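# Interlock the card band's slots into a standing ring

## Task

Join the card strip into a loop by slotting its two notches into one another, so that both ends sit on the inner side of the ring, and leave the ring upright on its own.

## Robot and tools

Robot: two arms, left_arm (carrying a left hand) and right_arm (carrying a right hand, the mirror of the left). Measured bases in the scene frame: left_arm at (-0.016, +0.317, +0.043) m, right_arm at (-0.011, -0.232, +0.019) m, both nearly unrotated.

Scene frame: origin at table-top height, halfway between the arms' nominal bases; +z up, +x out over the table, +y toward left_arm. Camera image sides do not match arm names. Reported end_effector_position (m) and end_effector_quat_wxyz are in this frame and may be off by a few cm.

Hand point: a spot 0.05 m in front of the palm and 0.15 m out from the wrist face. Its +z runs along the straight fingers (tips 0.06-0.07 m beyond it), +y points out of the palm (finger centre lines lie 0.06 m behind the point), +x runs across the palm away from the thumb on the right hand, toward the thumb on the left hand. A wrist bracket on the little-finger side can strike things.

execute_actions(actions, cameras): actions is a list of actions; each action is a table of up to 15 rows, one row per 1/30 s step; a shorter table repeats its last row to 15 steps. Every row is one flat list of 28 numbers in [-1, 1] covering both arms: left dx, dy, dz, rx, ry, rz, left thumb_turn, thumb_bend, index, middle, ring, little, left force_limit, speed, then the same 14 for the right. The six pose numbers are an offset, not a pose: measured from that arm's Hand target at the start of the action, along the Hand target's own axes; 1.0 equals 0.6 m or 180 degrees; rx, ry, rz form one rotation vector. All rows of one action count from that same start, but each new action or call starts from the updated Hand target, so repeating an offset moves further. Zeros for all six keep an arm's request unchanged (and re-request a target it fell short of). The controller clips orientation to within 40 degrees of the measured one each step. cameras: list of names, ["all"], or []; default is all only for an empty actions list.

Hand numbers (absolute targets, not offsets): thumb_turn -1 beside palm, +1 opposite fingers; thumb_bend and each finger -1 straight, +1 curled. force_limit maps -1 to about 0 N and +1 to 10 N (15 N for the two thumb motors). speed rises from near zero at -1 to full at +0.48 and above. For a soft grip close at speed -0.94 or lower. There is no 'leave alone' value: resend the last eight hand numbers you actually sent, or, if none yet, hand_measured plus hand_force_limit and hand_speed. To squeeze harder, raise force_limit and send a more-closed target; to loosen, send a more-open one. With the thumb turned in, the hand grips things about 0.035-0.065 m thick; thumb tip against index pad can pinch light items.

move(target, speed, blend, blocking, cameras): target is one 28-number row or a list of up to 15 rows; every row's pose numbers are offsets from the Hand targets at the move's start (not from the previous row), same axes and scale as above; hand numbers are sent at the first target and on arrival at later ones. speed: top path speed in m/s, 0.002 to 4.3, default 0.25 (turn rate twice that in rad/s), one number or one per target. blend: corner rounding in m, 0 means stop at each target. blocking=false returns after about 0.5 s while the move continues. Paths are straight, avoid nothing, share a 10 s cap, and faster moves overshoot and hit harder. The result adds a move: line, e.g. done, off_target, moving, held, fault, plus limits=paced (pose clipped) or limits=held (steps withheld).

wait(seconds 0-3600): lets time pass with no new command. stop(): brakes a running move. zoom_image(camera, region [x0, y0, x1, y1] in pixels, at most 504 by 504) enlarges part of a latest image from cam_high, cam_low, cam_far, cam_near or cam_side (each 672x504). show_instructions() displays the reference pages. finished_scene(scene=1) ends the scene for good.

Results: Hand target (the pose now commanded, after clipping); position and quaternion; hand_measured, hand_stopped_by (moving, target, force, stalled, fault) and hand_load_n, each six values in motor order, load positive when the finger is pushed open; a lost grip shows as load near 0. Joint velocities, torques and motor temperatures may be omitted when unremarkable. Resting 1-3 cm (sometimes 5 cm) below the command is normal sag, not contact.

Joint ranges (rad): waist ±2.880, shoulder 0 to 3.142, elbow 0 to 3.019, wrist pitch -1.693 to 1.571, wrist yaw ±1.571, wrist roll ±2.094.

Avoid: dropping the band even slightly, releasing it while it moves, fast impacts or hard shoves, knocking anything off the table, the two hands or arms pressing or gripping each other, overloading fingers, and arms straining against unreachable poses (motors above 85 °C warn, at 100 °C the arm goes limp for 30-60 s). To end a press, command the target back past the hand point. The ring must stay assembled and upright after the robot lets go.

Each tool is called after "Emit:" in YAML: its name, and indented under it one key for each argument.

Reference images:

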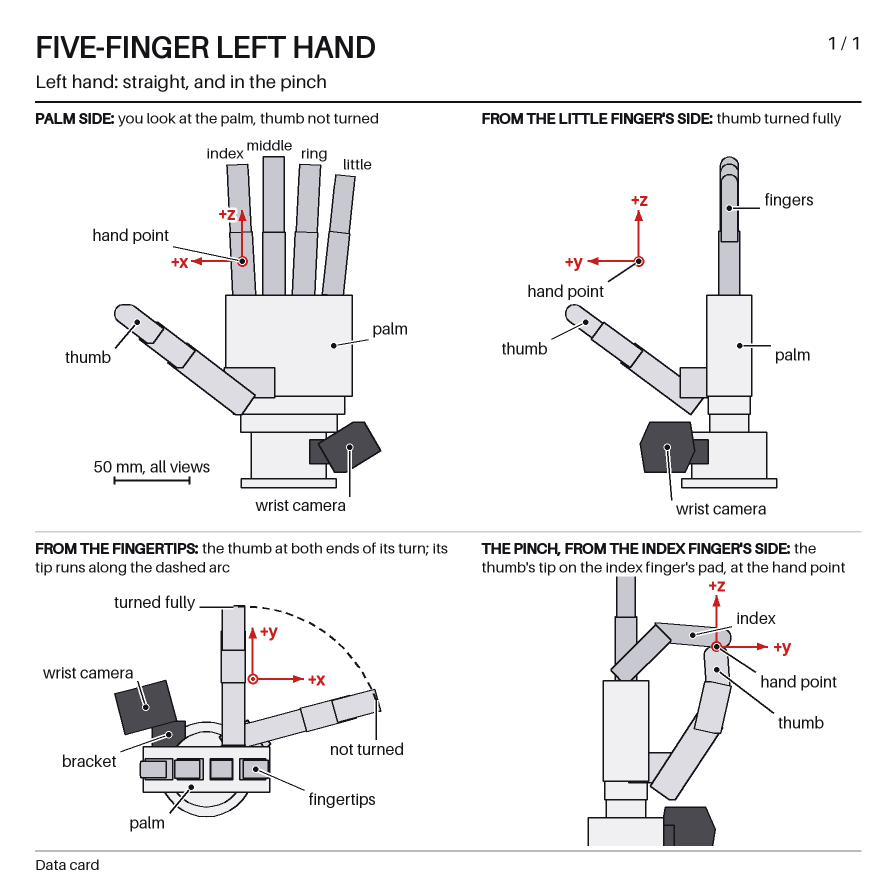

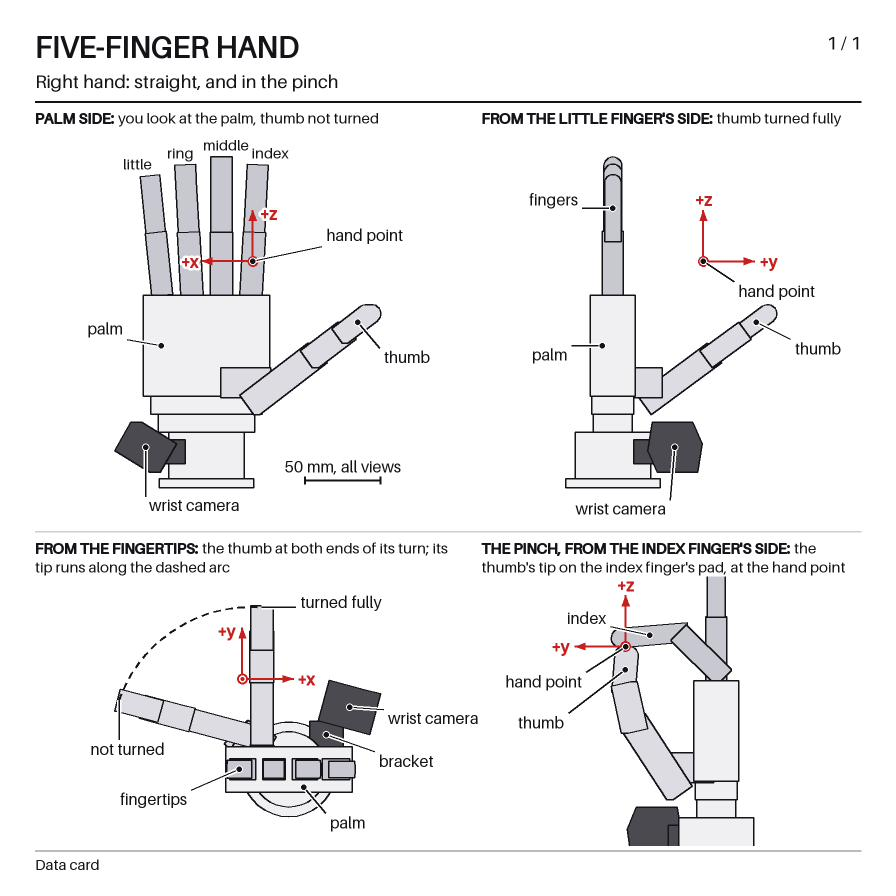

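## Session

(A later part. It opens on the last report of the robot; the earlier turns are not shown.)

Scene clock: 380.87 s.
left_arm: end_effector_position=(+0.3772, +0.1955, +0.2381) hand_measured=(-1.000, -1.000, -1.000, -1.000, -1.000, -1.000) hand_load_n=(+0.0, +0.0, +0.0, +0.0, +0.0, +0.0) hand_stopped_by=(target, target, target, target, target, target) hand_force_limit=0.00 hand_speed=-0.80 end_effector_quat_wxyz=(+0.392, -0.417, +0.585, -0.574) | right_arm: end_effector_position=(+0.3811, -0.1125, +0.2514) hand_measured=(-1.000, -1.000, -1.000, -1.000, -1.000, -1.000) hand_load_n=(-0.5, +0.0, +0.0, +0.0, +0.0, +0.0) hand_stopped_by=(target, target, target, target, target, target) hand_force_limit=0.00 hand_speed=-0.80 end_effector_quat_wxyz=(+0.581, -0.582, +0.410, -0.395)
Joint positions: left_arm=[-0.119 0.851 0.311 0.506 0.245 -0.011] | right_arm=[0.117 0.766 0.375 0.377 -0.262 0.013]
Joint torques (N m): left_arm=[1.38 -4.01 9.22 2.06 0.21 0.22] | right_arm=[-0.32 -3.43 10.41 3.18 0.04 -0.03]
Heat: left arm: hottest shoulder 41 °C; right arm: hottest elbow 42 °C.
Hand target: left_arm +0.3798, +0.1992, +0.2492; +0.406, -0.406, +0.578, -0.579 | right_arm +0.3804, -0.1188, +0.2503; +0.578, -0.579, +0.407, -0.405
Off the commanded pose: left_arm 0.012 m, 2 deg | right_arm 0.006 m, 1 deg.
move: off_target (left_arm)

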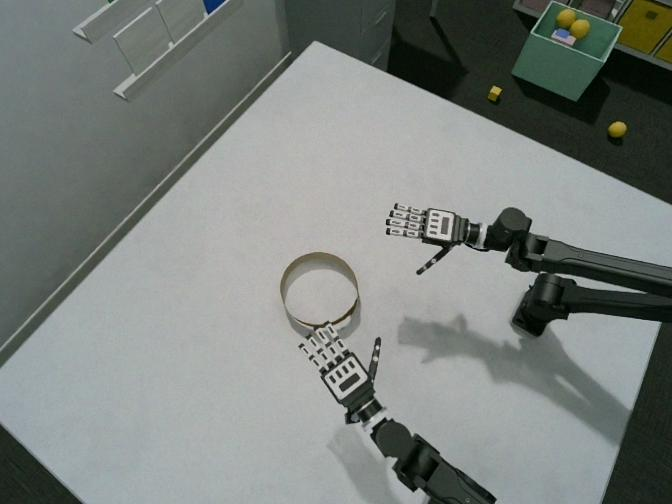

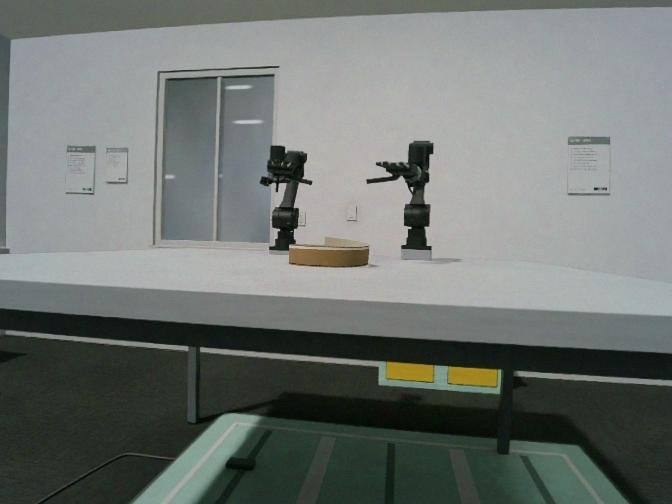

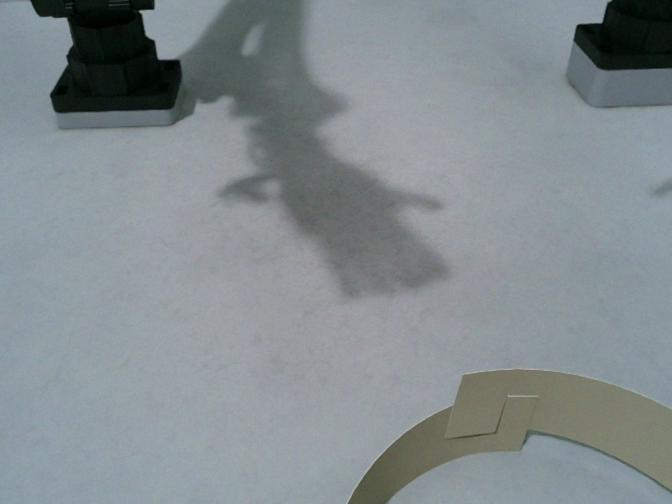

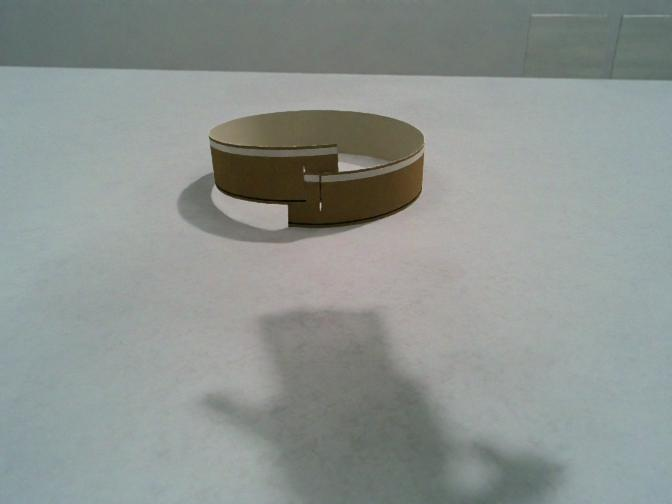

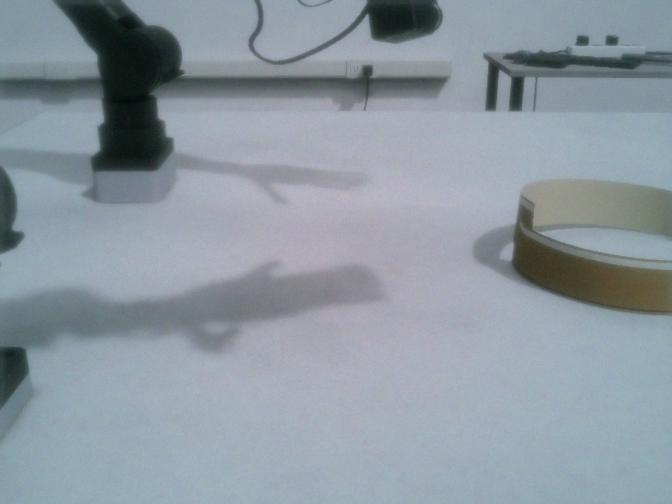

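Emit:
move:
  target: [0,0,0,0,0,0,1,-0.5,0,-1,-1,-1,0,0,0,0,0,0,0,0,1,-0.5,0,-1,-1,-1,0,0]
  cameras: ["all"]

Scene clock: 387.07 s.
left_arm: end_effector_position=(+0.3773, +0.1956, +0.2380) hand_measured=(+1.000, -0.500, +0.000, -1.000, -1.000, -1.000) hand_load_n=(+0.0, +0.0, +0.0, +0.0, +0.0, +0.0) hand_stopped_by=(target, target, target, target, target, target) hand_force_limit=0.00 hand_speed=0.00 end_effector_quat_wxyz=(+0.392, -0.416, +0.586, -0.574) | right_arm: end_effector_position=(+0.3812, -0.1127, +0.2514) hand_measured=(+1.000, -0.500, +0.000, -1.000, -1.000, -1.000) hand_load_n=(+0.5, +0.5, +0.0, +0.0, +0.0, +0.0) hand_stopped_by=(target, target, target, target, target, target) hand_force_limit=0.00 hand_speed=0.00 end_effector_quat_wxyz=(+0.580, -0.582, +0.410, -0.395)
Joint positions: left_arm=[-0.119 0.851 0.311 0.506 0.246 -0.01] | right_arm=[0.116 0.766 0.375 0.377 -0.262 0.012]
Joint torques (N m): left_arm=[1.44 -4.01 9.24 2.04 0.2 0.2] | right_arm=[-0.03 -3.66 10.37 3.21 0.03 -0.06]
Heat: left arm: hottest shoulder 40 °C; right arm: hottest elbow 42 °C.
Hand target: left_arm +0.3798, +0.1993, +0.2492; +0.406, -0.406, +0.578, -0.579 | right_arm +0.3804, -0.1188, +0.2504; +0.579, -0.579, +0.407, -0.406
Off the commanded pose: left_arm 0.012 m, 2 deg | right_arm 0.006 m, 1 deg.
move: done

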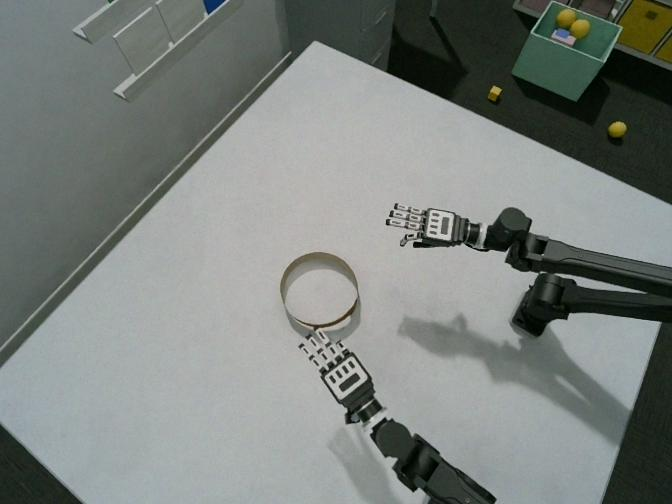

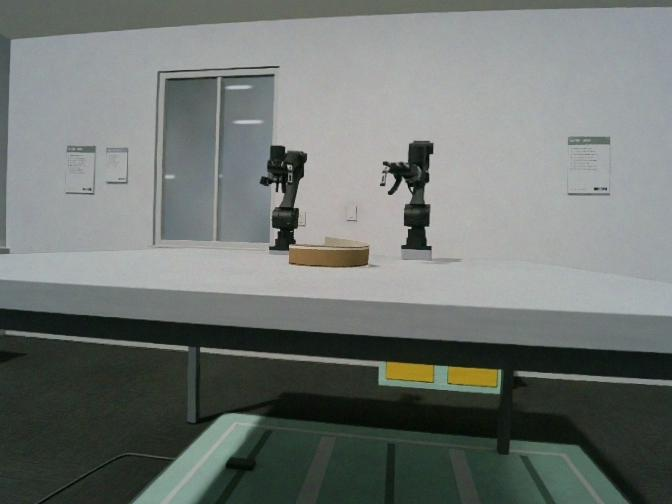

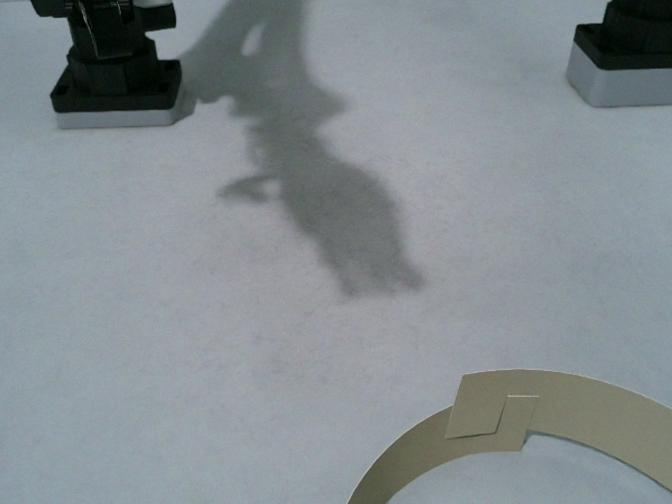

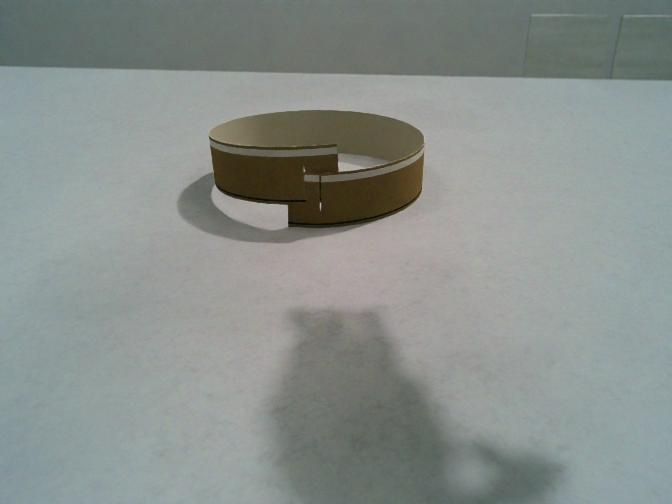

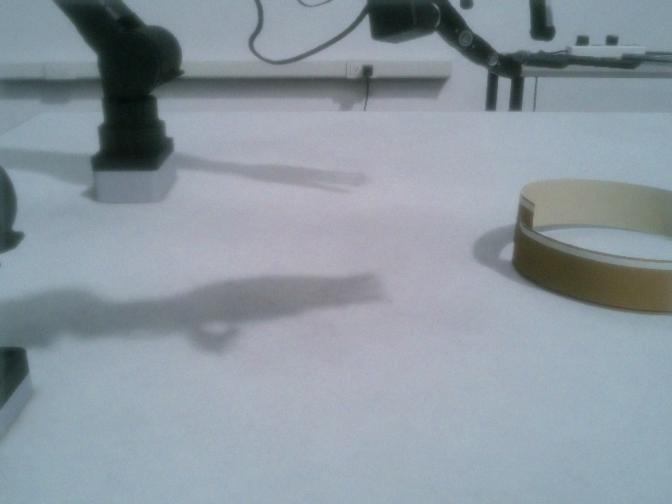

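Emit:
zoom_image:
  camera: "cam_side"
  region: [360, 0, 620, 110]

Scaled by 1.938 from the camera's image (finer frame: 960x720).

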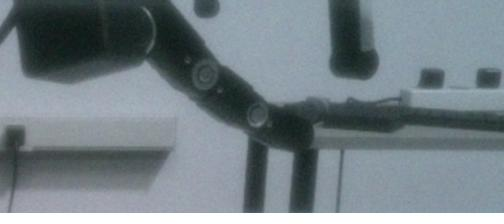

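Emit:
move:
  target: [0.1435,0.182,0.1515,0,0,0,1,-0.25,-0.2,-1,-1,-1,0,0,-0.152,0.2,0.163,0,0,0,1,-0.25,-0.2,-1,-1,-1,0,0]
  speed: 0.12
  cameras: ["all"]

Scene clock: 405.80 s.
left_arm: end_effector_position=(+0.4246, +0.0947, +0.1260) hand_measured=(+1.000, -0.250, -0.200, -1.000, -1.000, -1.000) hand_load_n=(+0.0, +0.5, +0.0, +0.0, -0.5, +0.0) hand_stopped_by=(target, target, target, target, target, target) hand_force_limit=0.00 hand_speed=0.00 end_effector_quat_wxyz=(+0.397, -0.417, +0.589, -0.567) | right_arm: end_effector_position=(+0.4294, -0.0104, +0.1170) hand_measured=(+1.000, -0.250, -0.200, -1.000, -1.000, -1.000) hand_load_n=(+0.0, +0.0, +0.0, +0.0, +0.0, +0.0) hand_stopped_by=(target, target, target, target, target, target) hand_force_limit=0.00 hand_speed=0.00 end_effector_quat_wxyz=(+0.566, -0.587, +0.419, -0.398)
Joint positions: left_arm=[-0.452 1.559 0.363 1.154 -0.097 -0.01] | right_arm=[0.464 1.489 0.368 1.08 0.107 0.011]
Joint torques (N m): left_arm=[0.09 -8.88 7.43 2.15 -0.01 0.19] | right_arm=[1.96 -8.88 9.54 3.22 0.22 -0.06]
Heat: left arm: hottest elbow 40 °C; right arm: hottest elbow 42 °C.
Hand target: left_arm +0.4359, +0.0872, +0.1401; +0.406, -0.406, +0.578, -0.579 | right_arm +0.4410, +0.0001, +0.1300; +0.578, -0.579, +0.407, -0.405
Off the commanded pose: left_arm 0.020 m, 2 deg | right_arm 0.021 m, 2 deg.
move: off_target (left_arm, right_arm)

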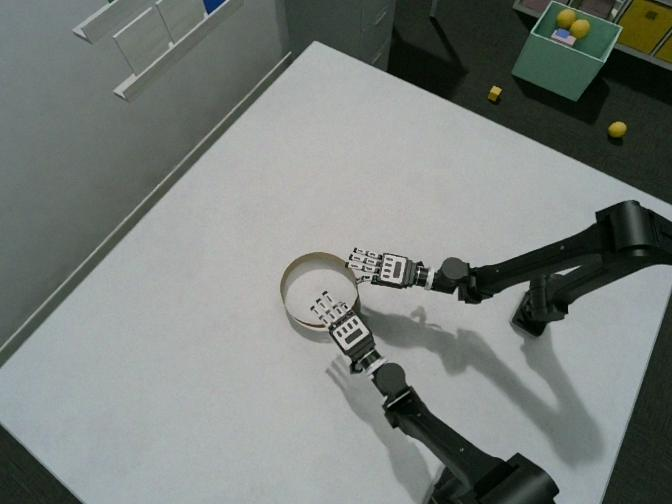

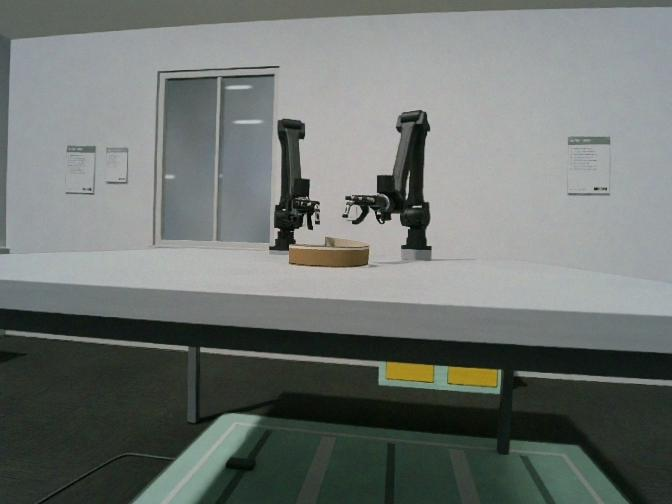

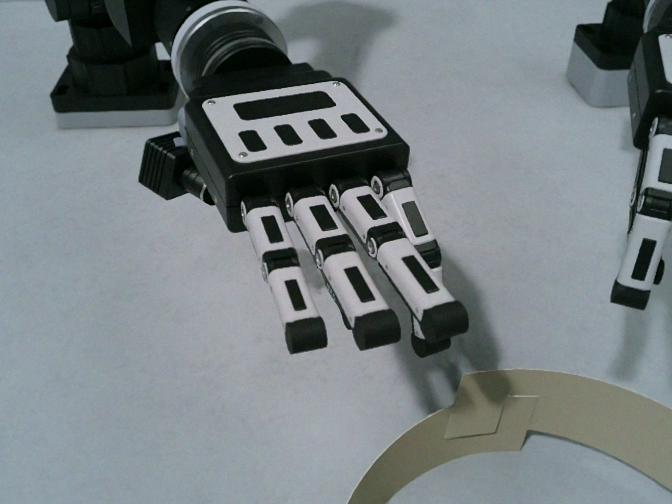

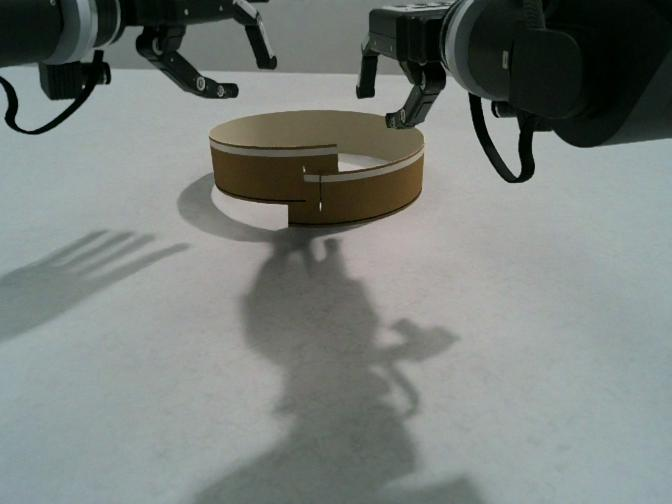

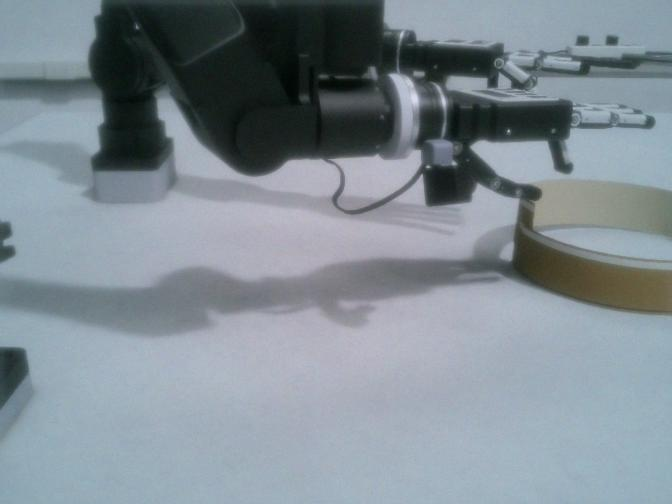

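Emit:
move:
  target: [0,0.06,0,0,0,0,1,-0.25,-0.2,-1,-1,-1,0,0,0.005,0.05,0.014,0,-0.067,0,1,-0.25,-0.2,-1,-1,-1,0,0]
  speed: 0.06
  cameras: ["all"]

Emit:
zoom_image:
  camera: "cam_side"
  region: [460, 100, 672, 260]

Emit:
zoom_image:
  camera: "cam_near"
  region: [170, 60, 470, 260]

Emit:
zoom_image:
  camera: "cam_high"
  region: [260, 230, 400, 350]

Scene clock: 424.73 s.
left_arm: end_effector_position=(+0.4263, +0.0939, +0.0957) hand_measured=(+1.000, -0.250, -0.200, -1.000, -1.000, -1.000) hand_load_n=(+0.0, +0.0, +0.0, +0.0, +0.0, +0.0) hand_stopped_by=(target, target, target, target, target, target) hand_force_limit=0.00 hand_speed=0.00 end_effector_quat_wxyz=(+0.398, -0.416, +0.586, -0.570) | right_arm: end_effector_position=(+0.4341, +0.0021, +0.0938) hand_measured=(+1.000, -0.250, -0.200, -1.000, -1.000, -1.000) hand_load_n=(+0.0, +0.0, +0.0, +0.0, +0.0, -0.5) hand_stopped_by=(target, target, target, target, target, target) hand_force_limit=0.00 hand_speed=0.00 end_effector_quat_wxyz=(+0.614, -0.626, +0.350, -0.329)
Joint positions: left_arm=[-0.452 1.72 0.363 1.324 -0.097 -0.01] | right_arm=[0.352 1.642 0.409 1.201 -0.236 0.011]
Joint torques (N m): left_arm=[0.15 -9.52 5.93 2.22 -0.01 0.19] | right_arm=[-0.21 -9.82 8.17 3.21 0.03 -0.06]
Motor temperatures (°C): left_arm=[35 39 38 32 32 33] | right_arm=[34 34 41 31 31 35]
Heat: left arm: hottest shoulder 39 °C; right arm: hottest elbow 41 °C.
Hand target: left_arm +0.4359, +0.0871, +0.1042; +0.406, -0.406, +0.578, -0.579 | right_arm +0.4499, +0.0002, +0.1001; +0.618, -0.619, +0.344, -0.342
Off the commanded pose: left_arm 0.014 m, 2 deg | right_arm 0.017 m, 2 deg.
move: off_target (left_arm, right_arm)

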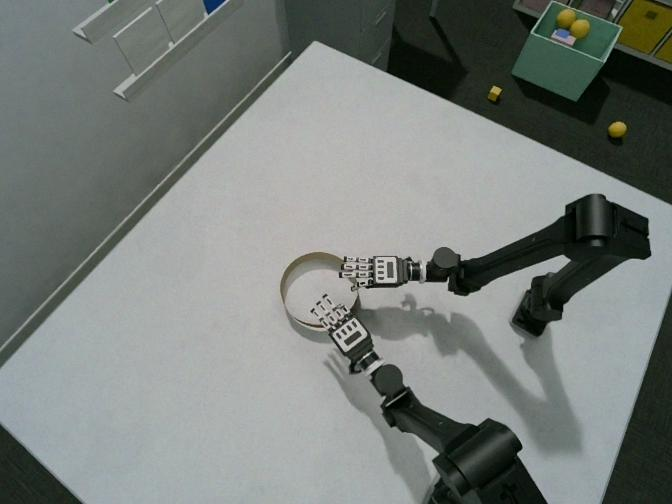

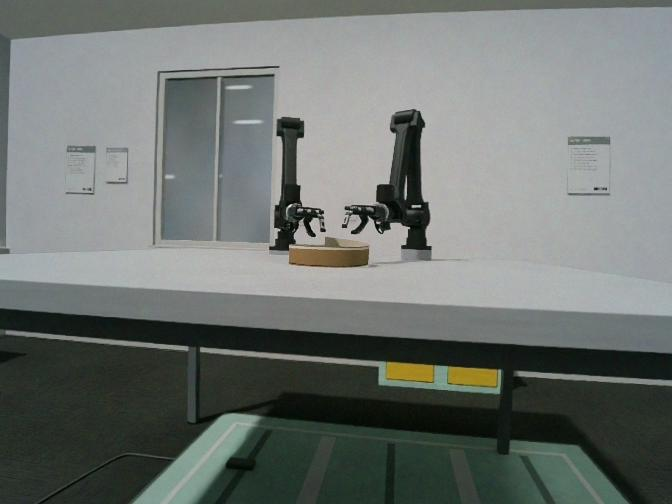

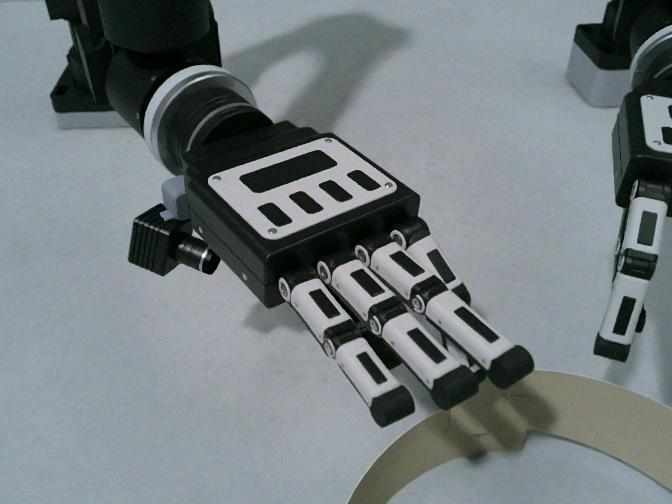

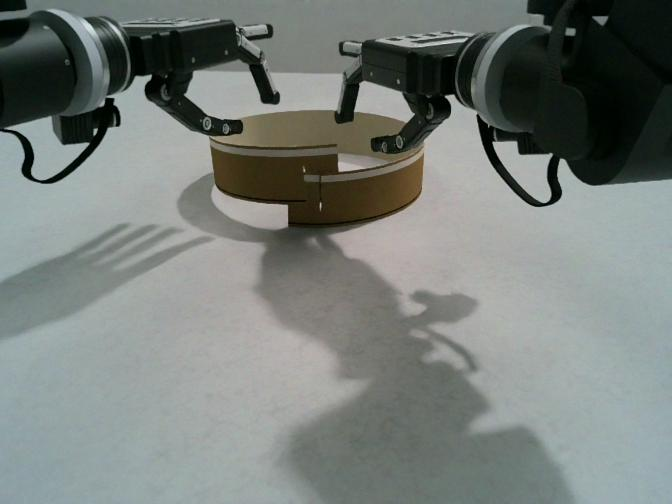

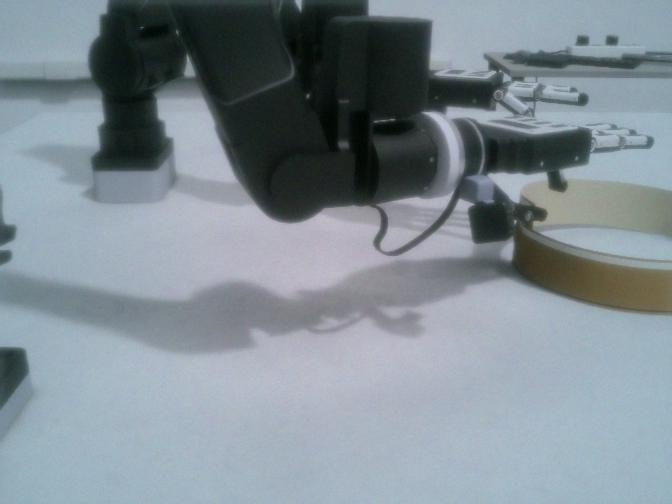

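Scaled by 2.377 from the camera's image (finer frame: 960x720).

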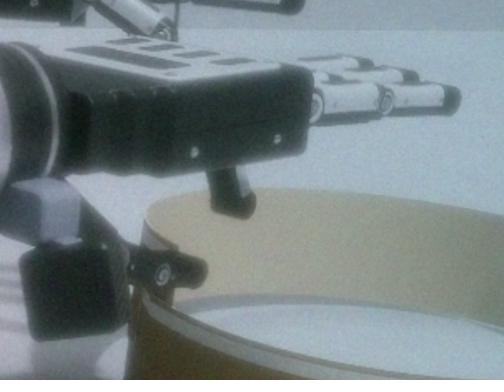

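Scaled by 1.680 from the camera's image (finer frame: 960x720).

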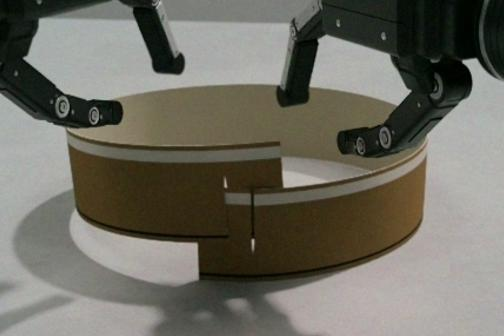

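Scaled by 3.600 from the camera's image (finer frame: 960x720).

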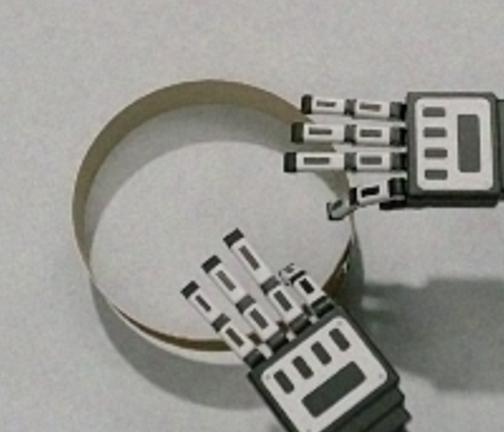

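Emit:
move:
  target: [-0.008,0.027,-0.003,0,0,0,1,0,-0.2,-1,-1,-1,0,0,0.031,0.023,-0.0075,0,0,0,1,0,-0.2,-1,-1,-1,0,0]
  speed: 0.06
  cameras: ["all"]

Emit:
zoom_image:
  camera: "cam_side"
  region: [460, 100, 672, 260]

Emit:
zoom_image:
  camera: "cam_near"
  region: [170, 60, 470, 260]

Emit:
zoom_image:
  camera: "cam_high"
  region: [260, 230, 400, 350]

Scene clock: 458.60 s.
left_arm: end_effector_position=(+0.4253, +0.0924, +0.0807) hand_measured=(+1.000, +0.000, -0.200, -1.000, -1.000, -1.000) hand_load_n=(+0.0, +0.0, +0.0, +0.0, +0.0, +0.0) hand_stopped_by=(target, target, target, target, target, target) hand_force_limit=0.00 hand_speed=0.00 end_effector_quat_wxyz=(+0.396, -0.413, +0.587, -0.573) | right_arm: end_effector_position=(+0.4402, -0.0163, +0.0800) hand_measured=(+1.000, +0.000, -0.200, -1.000, -1.000, -1.000) hand_load_n=(+0.0, +0.0, +0.0, +0.0, +0.0, +0.0) hand_stopped_by=(target, target, target, target, target, target) hand_force_limit=0.00 hand_speed=0.00 end_effector_quat_wxyz=(+0.614, -0.626, +0.352, -0.328)
Joint positions: left_arm=[-0.452 1.797 0.366 1.401 -0.088 -0.01] | right_arm=[0.292 1.703 0.409 1.261 -0.294 0.011]
Joint torques (N m): left_arm=[1.44 -9.99 4.93 2.06 0.2 0.2] | right_arm=[0.09 -10.46 7.66 3.1 0.02 -0.07]
Heat: left arm: hottest shoulder 38 °C; right arm: hottest elbow 41 °C.
Hand target: left_arm +0.4359, +0.0922, +0.0878; +0.406, -0.406, +0.578, -0.579 | right_arm +0.4558, -0.0179, +0.0863; +0.618, -0.619, +0.344, -0.342
Off the commanded pose: left_arm 0.013 m, 2 deg | right_arm 0.017 m, 2 deg.
move: off_target (left_arm, right_arm)

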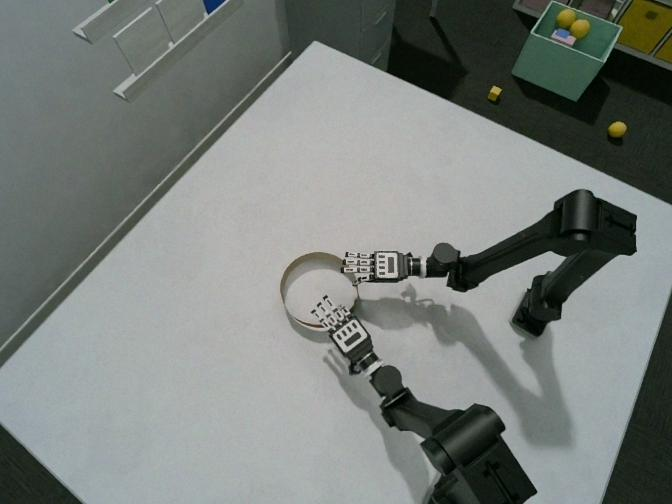

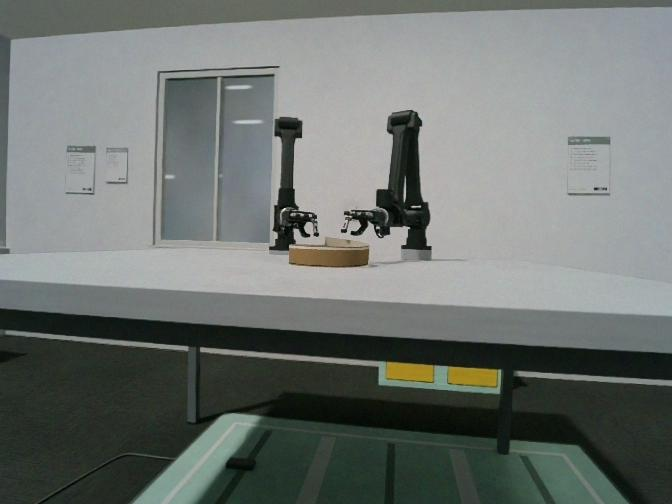

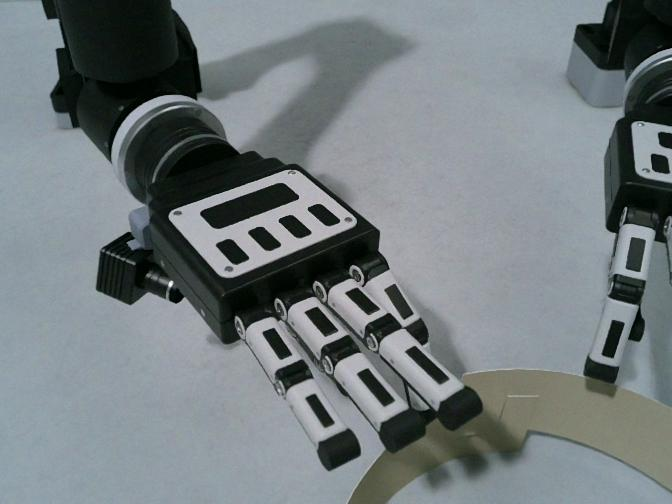

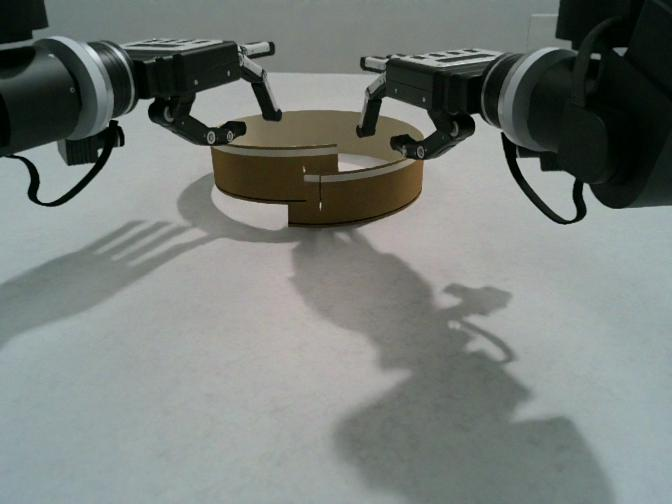

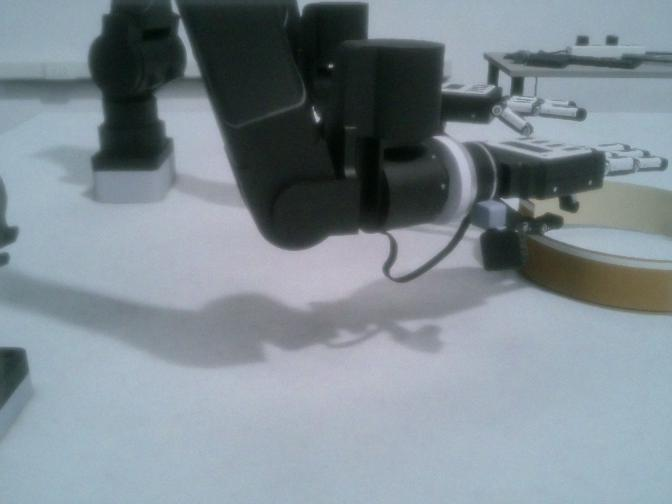

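Scaled by 2.377 from the camera's image (finer frame: 960x720).

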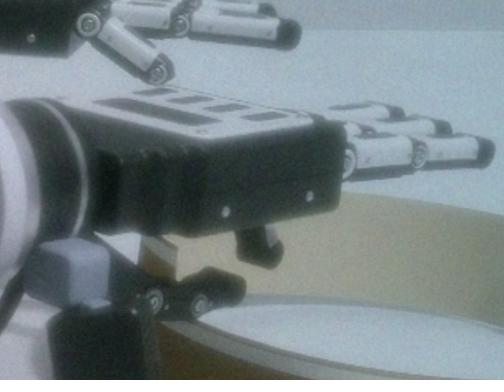

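Scaled by 1.680 from the camera's image (finer frame: 960x720).

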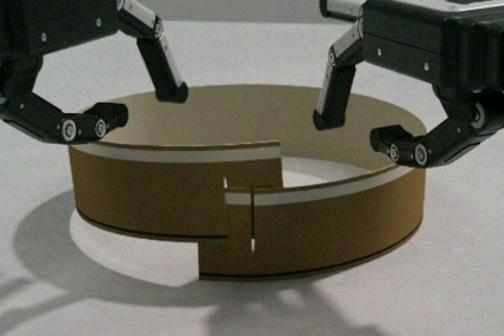

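Scaled by 3.600 from the camera's image (finer frame: 960x720).

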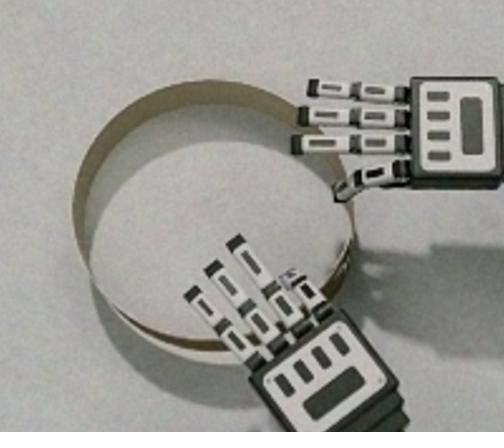

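Emit:
move:
  target: [0,0.025,0,0,0,0,1,0,-0.2,-1,-1,-1,0,0,0,0.035,0,0,0,0,1,0,-0.2,-1,-1,-1,0,0]
  speed: 0.05
  cameras: ["cam_far","cam_near","cam_side"]

Emit:
zoom_image:
  camera: "cam_side"
  region: [460, 130, 672, 290]

Emit:
zoom_image:
  camera: "cam_near"
  region: [170, 60, 470, 260]

Scene clock: 473.03 s.
left_arm: end_effector_position=(+0.4268, +0.0917, +0.0674) hand_measured=(+1.000, +0.000, -0.200, -1.000, -1.000, -1.000) hand_load_n=(+0.0, +0.0, +0.0, +0.0, +0.0, +0.0) hand_stopped_by=(target, target, target, target, target, target) hand_force_limit=0.00 hand_speed=0.00 end_effector_quat_wxyz=(+0.397, -0.412, +0.586, -0.574) | right_arm: end_effector_position=(+0.4433, -0.0154, +0.0618) hand_measured=(+1.000, +0.000, -0.200, -1.000, -1.000, -1.000) hand_load_n=(+0.0, +0.0, -0.5, +0.0, +0.0, +0.0) hand_stopped_by=(target, target, target, target, target, target) hand_force_limit=0.00 hand_speed=0.00 end_effector_quat_wxyz=(+0.615, -0.624, +0.350, -0.330)
Joint positions: left_arm=[-0.452 1.869 0.375 1.467 -0.088 -0.01] | right_arm=[0.292 1.795 0.42 1.349 -0.294 0.011]
Joint torques (N m): left_arm=[1.44 -10.46 4.19 2.07 0.2 0.2] | right_arm=[0.03 -11.22 6.27 3.18 0.02 -0.05]
Heat: left arm: hottest shoulder 38 °C; right arm: hottest elbow 40 °C.
Hand target: left_arm +0.4360, +0.0922, +0.0729; +0.406, -0.406, +0.578, -0.579 | right_arm +0.4557, -0.0179, +0.0652; +0.618, -0.619, +0.344, -0.342
Off the commanded pose: left_arm 0.011 m, 2 deg | right_arm 0.013 m, 2 deg.
move: off_target (left_arm, right_arm)

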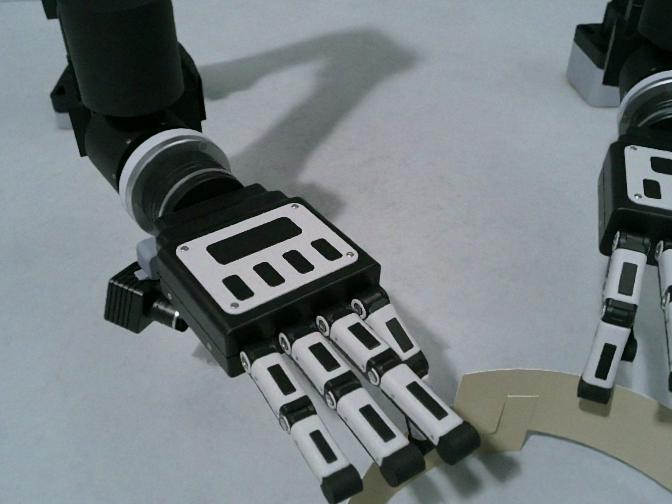

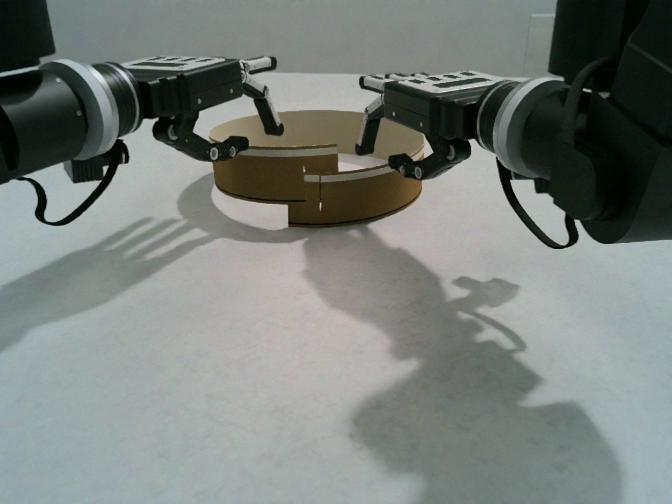

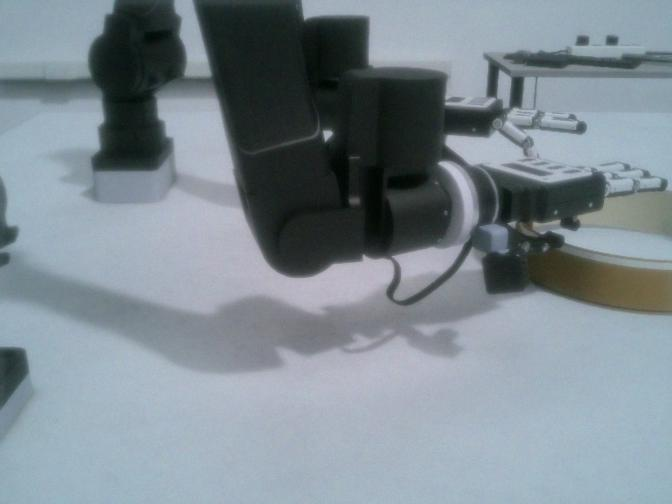

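Scaled by 2.377 from the camera's image (finer frame: 960x720).

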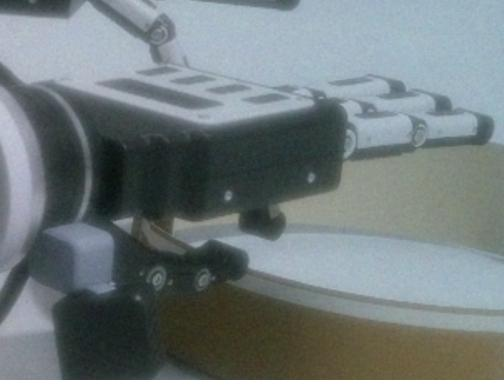

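Scaled by 1.680 from the camera's image (finer frame: 960x720).

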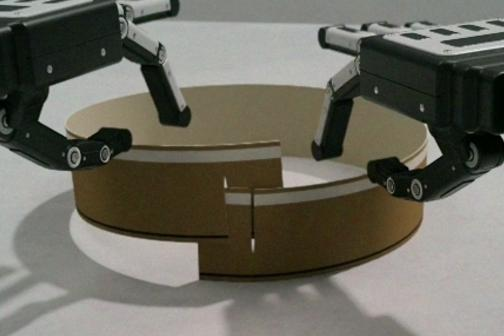

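Emit:
move:
  target: [0,0.018,0,0,0,0,1,0,-0.2,-1,-1,-1,0,0,0,0.035,0,0,0,0,1,0,-0.2,-1,-1,-1,0,0]
  speed: 0.05
  cameras: ["cam_far","cam_near","cam_side"]

Emit:
zoom_image:
  camera: "cam_side"
  region: [460, 130, 672, 290]

Emit:
zoom_image:
  camera: "cam_near"
  region: [170, 60, 470, 260]

Scene clock: 480.97 s.
left_arm: end_effector_position=(+0.4274, +0.0914, +0.0577) hand_measured=(+1.000, +0.000, -0.200, -1.000, -1.000, -1.000) hand_load_n=(+0.0, +0.0, +0.0, +0.0, +0.0, +0.0) hand_stopped_by=(target, target, target, target, target, target) hand_force_limit=0.00 hand_speed=0.00 end_effector_quat_wxyz=(+0.397, -0.412, +0.586, -0.574) | right_arm: end_effector_position=(+0.4444, -0.0151, +0.0423) hand_measured=(+1.000, +0.000, -0.200, -1.000, -1.000, -1.000) hand_load_n=(+0.0, +0.5, +0.0, +0.0, +0.0, +0.0) hand_stopped_by=(target, target, target, target, target, target) hand_force_limit=0.00 hand_speed=0.00 end_effector_quat_wxyz=(+0.616, -0.624, +0.350, -0.331)
Joint positions: left_arm=[-0.452 1.919 0.382 1.512 -0.088 -0.01] | right_arm=[0.292 1.887 0.43 1.433 -0.294 0.011]
Joint torques (N m): left_arm=[1.44 -10.7 3.75 2.06 0.2 0.2] | right_arm=[0.03 -11.99 5.33 3.19 0.04 -0.06]
Heat: left arm: hottest shoulder 38 °C; right arm: hottest elbow 40 °C.
Hand target: left_arm +0.4360, +0.0922, +0.0621; +0.406, -0.406, +0.578, -0.579 | right_arm +0.4558, -0.0179, +0.0442; +0.618, -0.619, +0.344, -0.342
Off the commanded pose: left_arm 0.010 m, 2 deg | right_arm 0.012 m, 2 deg.
move: off_target (right_arm)

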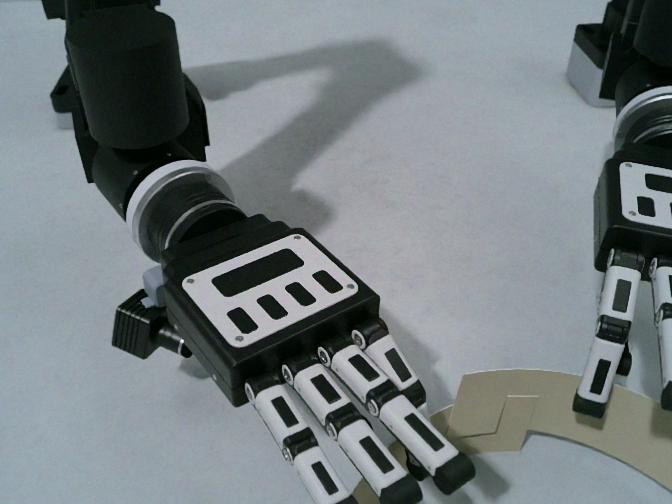

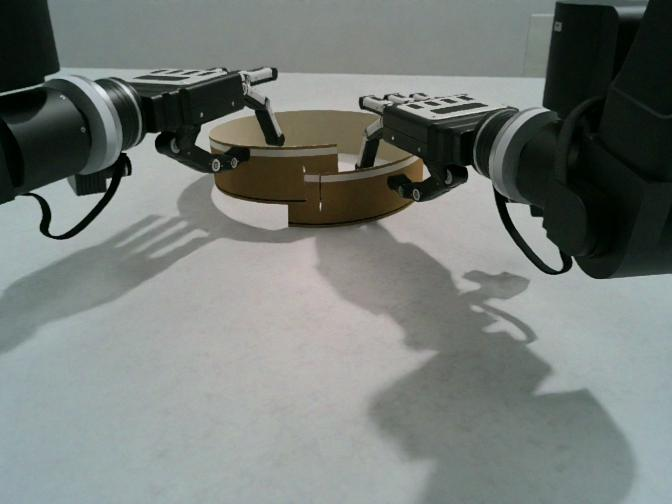

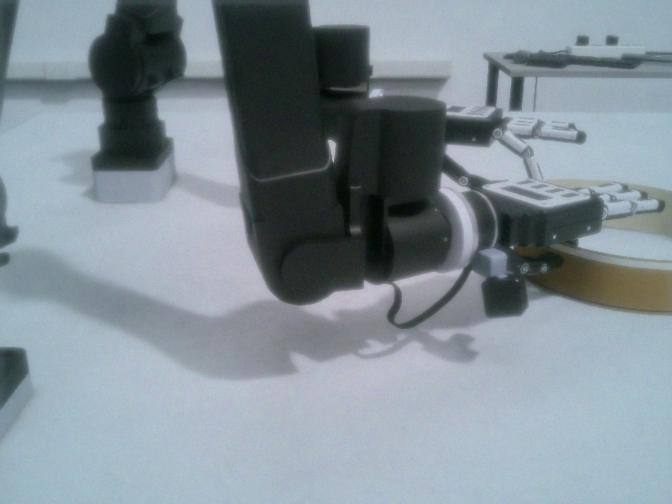

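Scaled by 2.377 from the camera's image (finer frame: 960x720).

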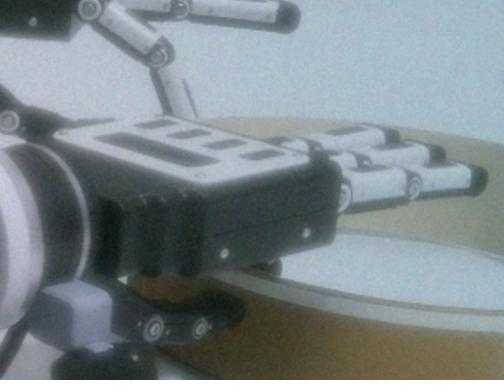

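Scaled by 1.680 from the camera's image (finer frame: 960x720).

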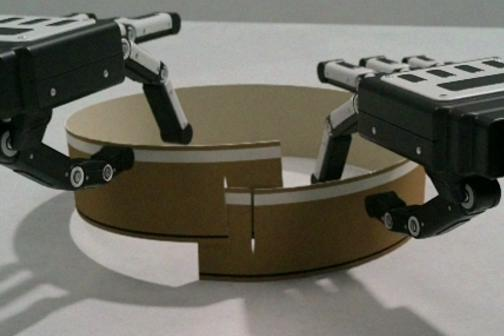

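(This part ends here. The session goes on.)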